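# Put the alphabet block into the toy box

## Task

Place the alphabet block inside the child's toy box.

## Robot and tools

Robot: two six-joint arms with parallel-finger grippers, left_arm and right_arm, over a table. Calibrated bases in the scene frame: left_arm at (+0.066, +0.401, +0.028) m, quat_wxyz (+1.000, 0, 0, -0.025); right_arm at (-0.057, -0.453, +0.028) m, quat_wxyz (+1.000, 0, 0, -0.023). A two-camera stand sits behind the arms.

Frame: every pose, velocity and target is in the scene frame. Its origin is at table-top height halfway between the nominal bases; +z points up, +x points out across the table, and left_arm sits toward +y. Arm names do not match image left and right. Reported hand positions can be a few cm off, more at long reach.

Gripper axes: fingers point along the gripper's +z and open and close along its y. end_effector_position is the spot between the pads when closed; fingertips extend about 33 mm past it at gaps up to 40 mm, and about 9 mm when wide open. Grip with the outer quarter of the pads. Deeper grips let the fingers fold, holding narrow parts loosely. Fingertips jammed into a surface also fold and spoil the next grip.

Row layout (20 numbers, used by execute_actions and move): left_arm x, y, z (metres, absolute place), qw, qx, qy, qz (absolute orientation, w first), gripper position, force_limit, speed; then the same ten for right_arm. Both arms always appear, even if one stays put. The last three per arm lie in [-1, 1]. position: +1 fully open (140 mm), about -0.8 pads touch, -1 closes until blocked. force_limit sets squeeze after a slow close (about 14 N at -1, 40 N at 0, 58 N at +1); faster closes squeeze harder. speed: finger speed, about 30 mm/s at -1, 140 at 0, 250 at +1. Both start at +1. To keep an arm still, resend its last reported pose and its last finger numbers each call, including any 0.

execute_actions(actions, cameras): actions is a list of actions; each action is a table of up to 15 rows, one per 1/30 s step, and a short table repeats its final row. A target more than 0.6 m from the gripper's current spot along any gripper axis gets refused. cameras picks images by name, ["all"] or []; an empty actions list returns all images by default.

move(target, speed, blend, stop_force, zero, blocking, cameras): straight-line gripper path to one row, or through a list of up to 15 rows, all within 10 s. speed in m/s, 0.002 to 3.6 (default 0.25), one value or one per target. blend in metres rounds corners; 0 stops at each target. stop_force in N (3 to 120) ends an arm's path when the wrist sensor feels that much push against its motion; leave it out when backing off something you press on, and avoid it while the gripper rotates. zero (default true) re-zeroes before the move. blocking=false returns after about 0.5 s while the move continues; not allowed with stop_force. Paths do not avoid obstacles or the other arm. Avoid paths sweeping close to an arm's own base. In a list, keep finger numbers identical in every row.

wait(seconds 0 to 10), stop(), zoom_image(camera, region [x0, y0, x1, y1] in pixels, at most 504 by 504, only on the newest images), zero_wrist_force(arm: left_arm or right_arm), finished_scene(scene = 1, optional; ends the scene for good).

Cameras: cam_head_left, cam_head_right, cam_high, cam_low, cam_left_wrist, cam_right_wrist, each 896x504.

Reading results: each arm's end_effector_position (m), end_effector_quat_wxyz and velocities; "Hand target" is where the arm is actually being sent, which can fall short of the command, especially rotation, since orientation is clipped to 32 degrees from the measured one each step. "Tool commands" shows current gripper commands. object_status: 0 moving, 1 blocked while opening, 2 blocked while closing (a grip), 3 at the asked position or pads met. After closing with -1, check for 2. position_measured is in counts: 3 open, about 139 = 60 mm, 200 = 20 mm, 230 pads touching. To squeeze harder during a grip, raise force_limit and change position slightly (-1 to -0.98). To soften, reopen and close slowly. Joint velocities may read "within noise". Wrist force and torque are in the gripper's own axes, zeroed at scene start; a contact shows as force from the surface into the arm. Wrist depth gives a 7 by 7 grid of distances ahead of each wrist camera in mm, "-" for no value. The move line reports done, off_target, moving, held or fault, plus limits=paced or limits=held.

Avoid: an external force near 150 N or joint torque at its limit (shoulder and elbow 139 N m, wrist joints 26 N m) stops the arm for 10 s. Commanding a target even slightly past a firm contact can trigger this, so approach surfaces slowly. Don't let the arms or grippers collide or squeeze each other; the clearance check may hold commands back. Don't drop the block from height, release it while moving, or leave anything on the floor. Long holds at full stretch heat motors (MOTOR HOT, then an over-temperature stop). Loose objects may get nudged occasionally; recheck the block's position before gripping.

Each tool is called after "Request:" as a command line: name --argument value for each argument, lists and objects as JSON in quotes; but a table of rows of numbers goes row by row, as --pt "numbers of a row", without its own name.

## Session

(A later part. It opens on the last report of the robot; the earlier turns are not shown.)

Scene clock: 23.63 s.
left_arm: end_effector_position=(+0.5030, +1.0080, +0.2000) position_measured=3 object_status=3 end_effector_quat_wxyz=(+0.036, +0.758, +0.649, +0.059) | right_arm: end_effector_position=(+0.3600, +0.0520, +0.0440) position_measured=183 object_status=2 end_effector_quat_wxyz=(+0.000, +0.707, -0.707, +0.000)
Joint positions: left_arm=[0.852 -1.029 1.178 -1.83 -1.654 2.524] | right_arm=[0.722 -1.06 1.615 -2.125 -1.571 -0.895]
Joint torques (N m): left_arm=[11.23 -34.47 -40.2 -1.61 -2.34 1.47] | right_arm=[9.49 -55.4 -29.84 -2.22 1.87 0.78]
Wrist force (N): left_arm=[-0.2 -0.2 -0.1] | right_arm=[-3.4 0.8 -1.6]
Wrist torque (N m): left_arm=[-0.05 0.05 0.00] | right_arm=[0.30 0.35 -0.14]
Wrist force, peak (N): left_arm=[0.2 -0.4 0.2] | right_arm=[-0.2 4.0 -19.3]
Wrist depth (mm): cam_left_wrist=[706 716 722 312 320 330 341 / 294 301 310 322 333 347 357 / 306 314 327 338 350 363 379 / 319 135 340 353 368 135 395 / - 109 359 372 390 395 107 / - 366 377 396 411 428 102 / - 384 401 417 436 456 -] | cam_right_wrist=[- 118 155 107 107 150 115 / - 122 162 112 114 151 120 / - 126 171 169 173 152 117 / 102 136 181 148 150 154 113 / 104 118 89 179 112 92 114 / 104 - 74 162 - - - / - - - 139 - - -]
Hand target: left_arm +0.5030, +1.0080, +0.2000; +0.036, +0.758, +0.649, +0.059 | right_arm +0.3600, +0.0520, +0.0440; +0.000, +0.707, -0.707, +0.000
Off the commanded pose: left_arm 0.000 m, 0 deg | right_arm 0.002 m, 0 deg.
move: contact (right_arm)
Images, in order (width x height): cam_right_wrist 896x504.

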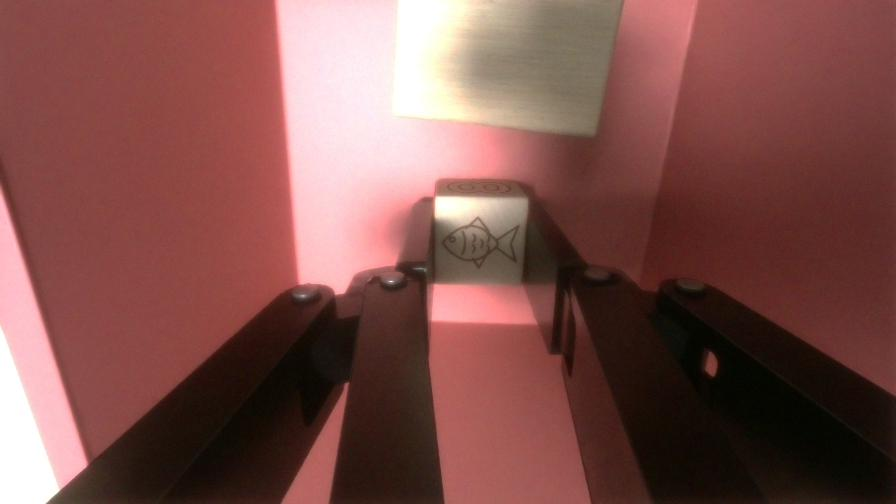

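Request:
move --target '[0.503,1.008,0.2,0.036,0.758,0.649,0.059,1,1,1,0.36,0.052,0.044,0,0.7071,-0.7071,0,-0.25,-0.3,-1]'

Request:
move --target '[0.503,1.008,0.2,0.036,0.758,0.649,0.059,1,1,1,0.36,0.052,0.25,0,0.7071,-0.7071,0,-0.25,-0.3,-1]' --speed 0.15 --cameras '["cam_right_wrist"]'

Scene clock: 24.53 s.
left_arm: end_effector_position=(+0.5030, +1.0080, +0.2000) position_measured=3 object_status=3 end_effector_quat_wxyz=(+0.036, +0.758, +0.649, +0.059) | right_arm: end_effector_position=(+0.3600, +0.0520, +0.0440) position_measured=160 object_status=0 end_effector_quat_wxyz=(+0.000, +0.707, -0.707, +0.000)
Joint positions: left_arm=[0.852 -1.029 1.178 -1.83 -1.654 2.524] | right_arm=[0.722 -1.06 1.615 -2.125 -1.571 -0.895]
Joint torques (N m): left_arm=[10.38 -34.11 -40.9 -1.65 -2.33 1.67] | right_arm=[9.82 -55.05 -28.94 -3.37 1 0.83]
Wrist force (N): left_arm=[0.0 -0.2 -0.1] | right_arm=[-3.4 1.2 -1.9]
Wrist torque (N m): left_arm=[-0.04 0.00 0.00] | right_arm=[0.37 0.35 -0.14]
Wrist force, peak (N): left_arm=[-0.1 -0.4 0.0] | right_arm=[-3.5 1.1 -2.3]
Wrist depth (mm): cam_left_wrist=[700 718 727 313 320 329 341 / 294 300 310 321 332 347 359 / 306 314 326 336 350 363 376 / 318 136 342 354 369 135 394 / - 109 358 374 389 391 107 / - 365 378 394 411 430 102 / - 384 398 417 438 456 -] | cam_right_wrist=[- 125 155 107 107 143 115 / - 127 164 113 113 151 120 / - 126 171 169 171 153 117 / 102 128 181 149 151 153 113 / 104 114 89 190 136 91 110 / - 71 - 166 169 - - / - - - 135 - - -]
Hand target: left_arm +0.5030, +1.0080, +0.2000; +0.036, +0.758, +0.649, +0.059 | right_arm +0.3600, +0.0520, +0.0440; +0.000, +0.707, -0.707, +0.000
Off the commanded pose: left_arm 0.000 m, 0 deg | right_arm 0.000 m, 0 deg.
move: done

Scene clock: 26.57 s.
left_arm: end_effector_position=(+0.5030, +1.0080, +0.2000) position_measured=3 object_status=3 end_effector_quat_wxyz=(+0.036, +0.758, +0.649, +0.059) | right_arm: end_effector_position=(+0.3600, +0.0520, +0.2499) position_measured=160 object_status=3 end_effector_quat_wxyz=(+0.000, +0.707, -0.707, +0.000)
Joint positions: left_arm=[0.852 -1.029 1.178 -1.83 -1.654 2.524] | right_arm=[0.722 -1.21 1.281 -1.641 -1.571 -0.895]
Joint torques (N m): left_arm=[10.72 -34.78 -40.32 -1.59 -2.35 1.56] | right_arm=[-12.57 -36.76 -33.69 -1.49 -2.31 -0.68]
Wrist force (N): left_arm=[-0.1 0.0 0.0] | right_arm=[-3.7 1.2 -2.1]
Wrist torque (N m): left_arm=[0.00 0.02 0.00] | right_arm=[0.38 0.43 -0.15]
Wrist force, peak (N): left_arm=[-0.1 -0.3 0.0] | right_arm=[-3.6 1.1 -3.3]
Wrist depth (mm): cam_left_wrist=[698 720 724 312 320 330 340 / 294 300 311 322 333 346 359 / 307 314 326 336 348 364 379 / 320 136 342 354 368 135 393 / - 102 362 374 388 396 107 / - 365 377 393 413 430 102 / - 384 399 417 435 459 -] | cam_right_wrist=[340 343 314 294 314 343 341 / 359 358 323 305 272 359 359 / 380 378 375 - 326 380 380 / 399 399 397 311 163 402 400 / 425 416 89 427 117 91 423 / - 71 - 457 - - - / - - - 490 - - -]
Hand target: left_arm +0.5030, +1.0080, +0.2000; +0.036, +0.758, +0.649, +0.059 | right_arm +0.3600, +0.0520, +0.2500; +0.000, +0.707, -0.707, +0.000
Off the commanded pose: left_arm 0.000 m, 0 deg | right_arm 0.000 m, 0 deg.
move: done
Images, in order (width x height): cam_right_wrist 896x504.

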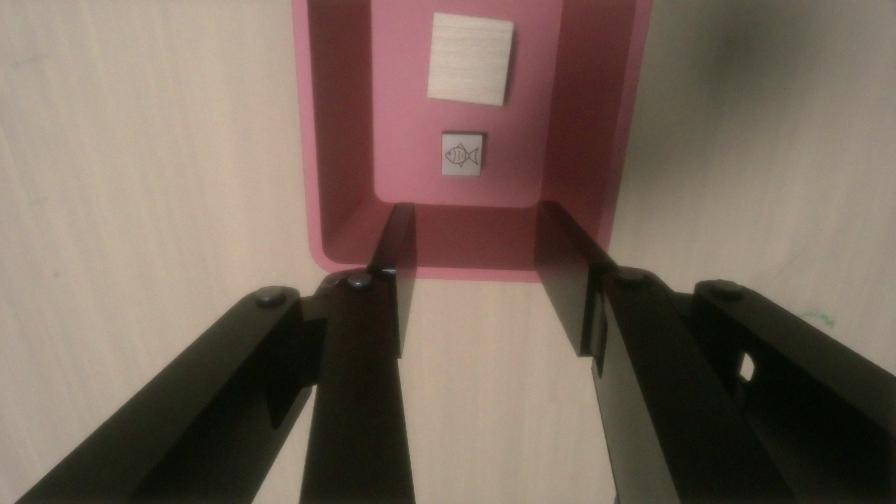

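Request:
finished_scene

The scene is finished: the task was done.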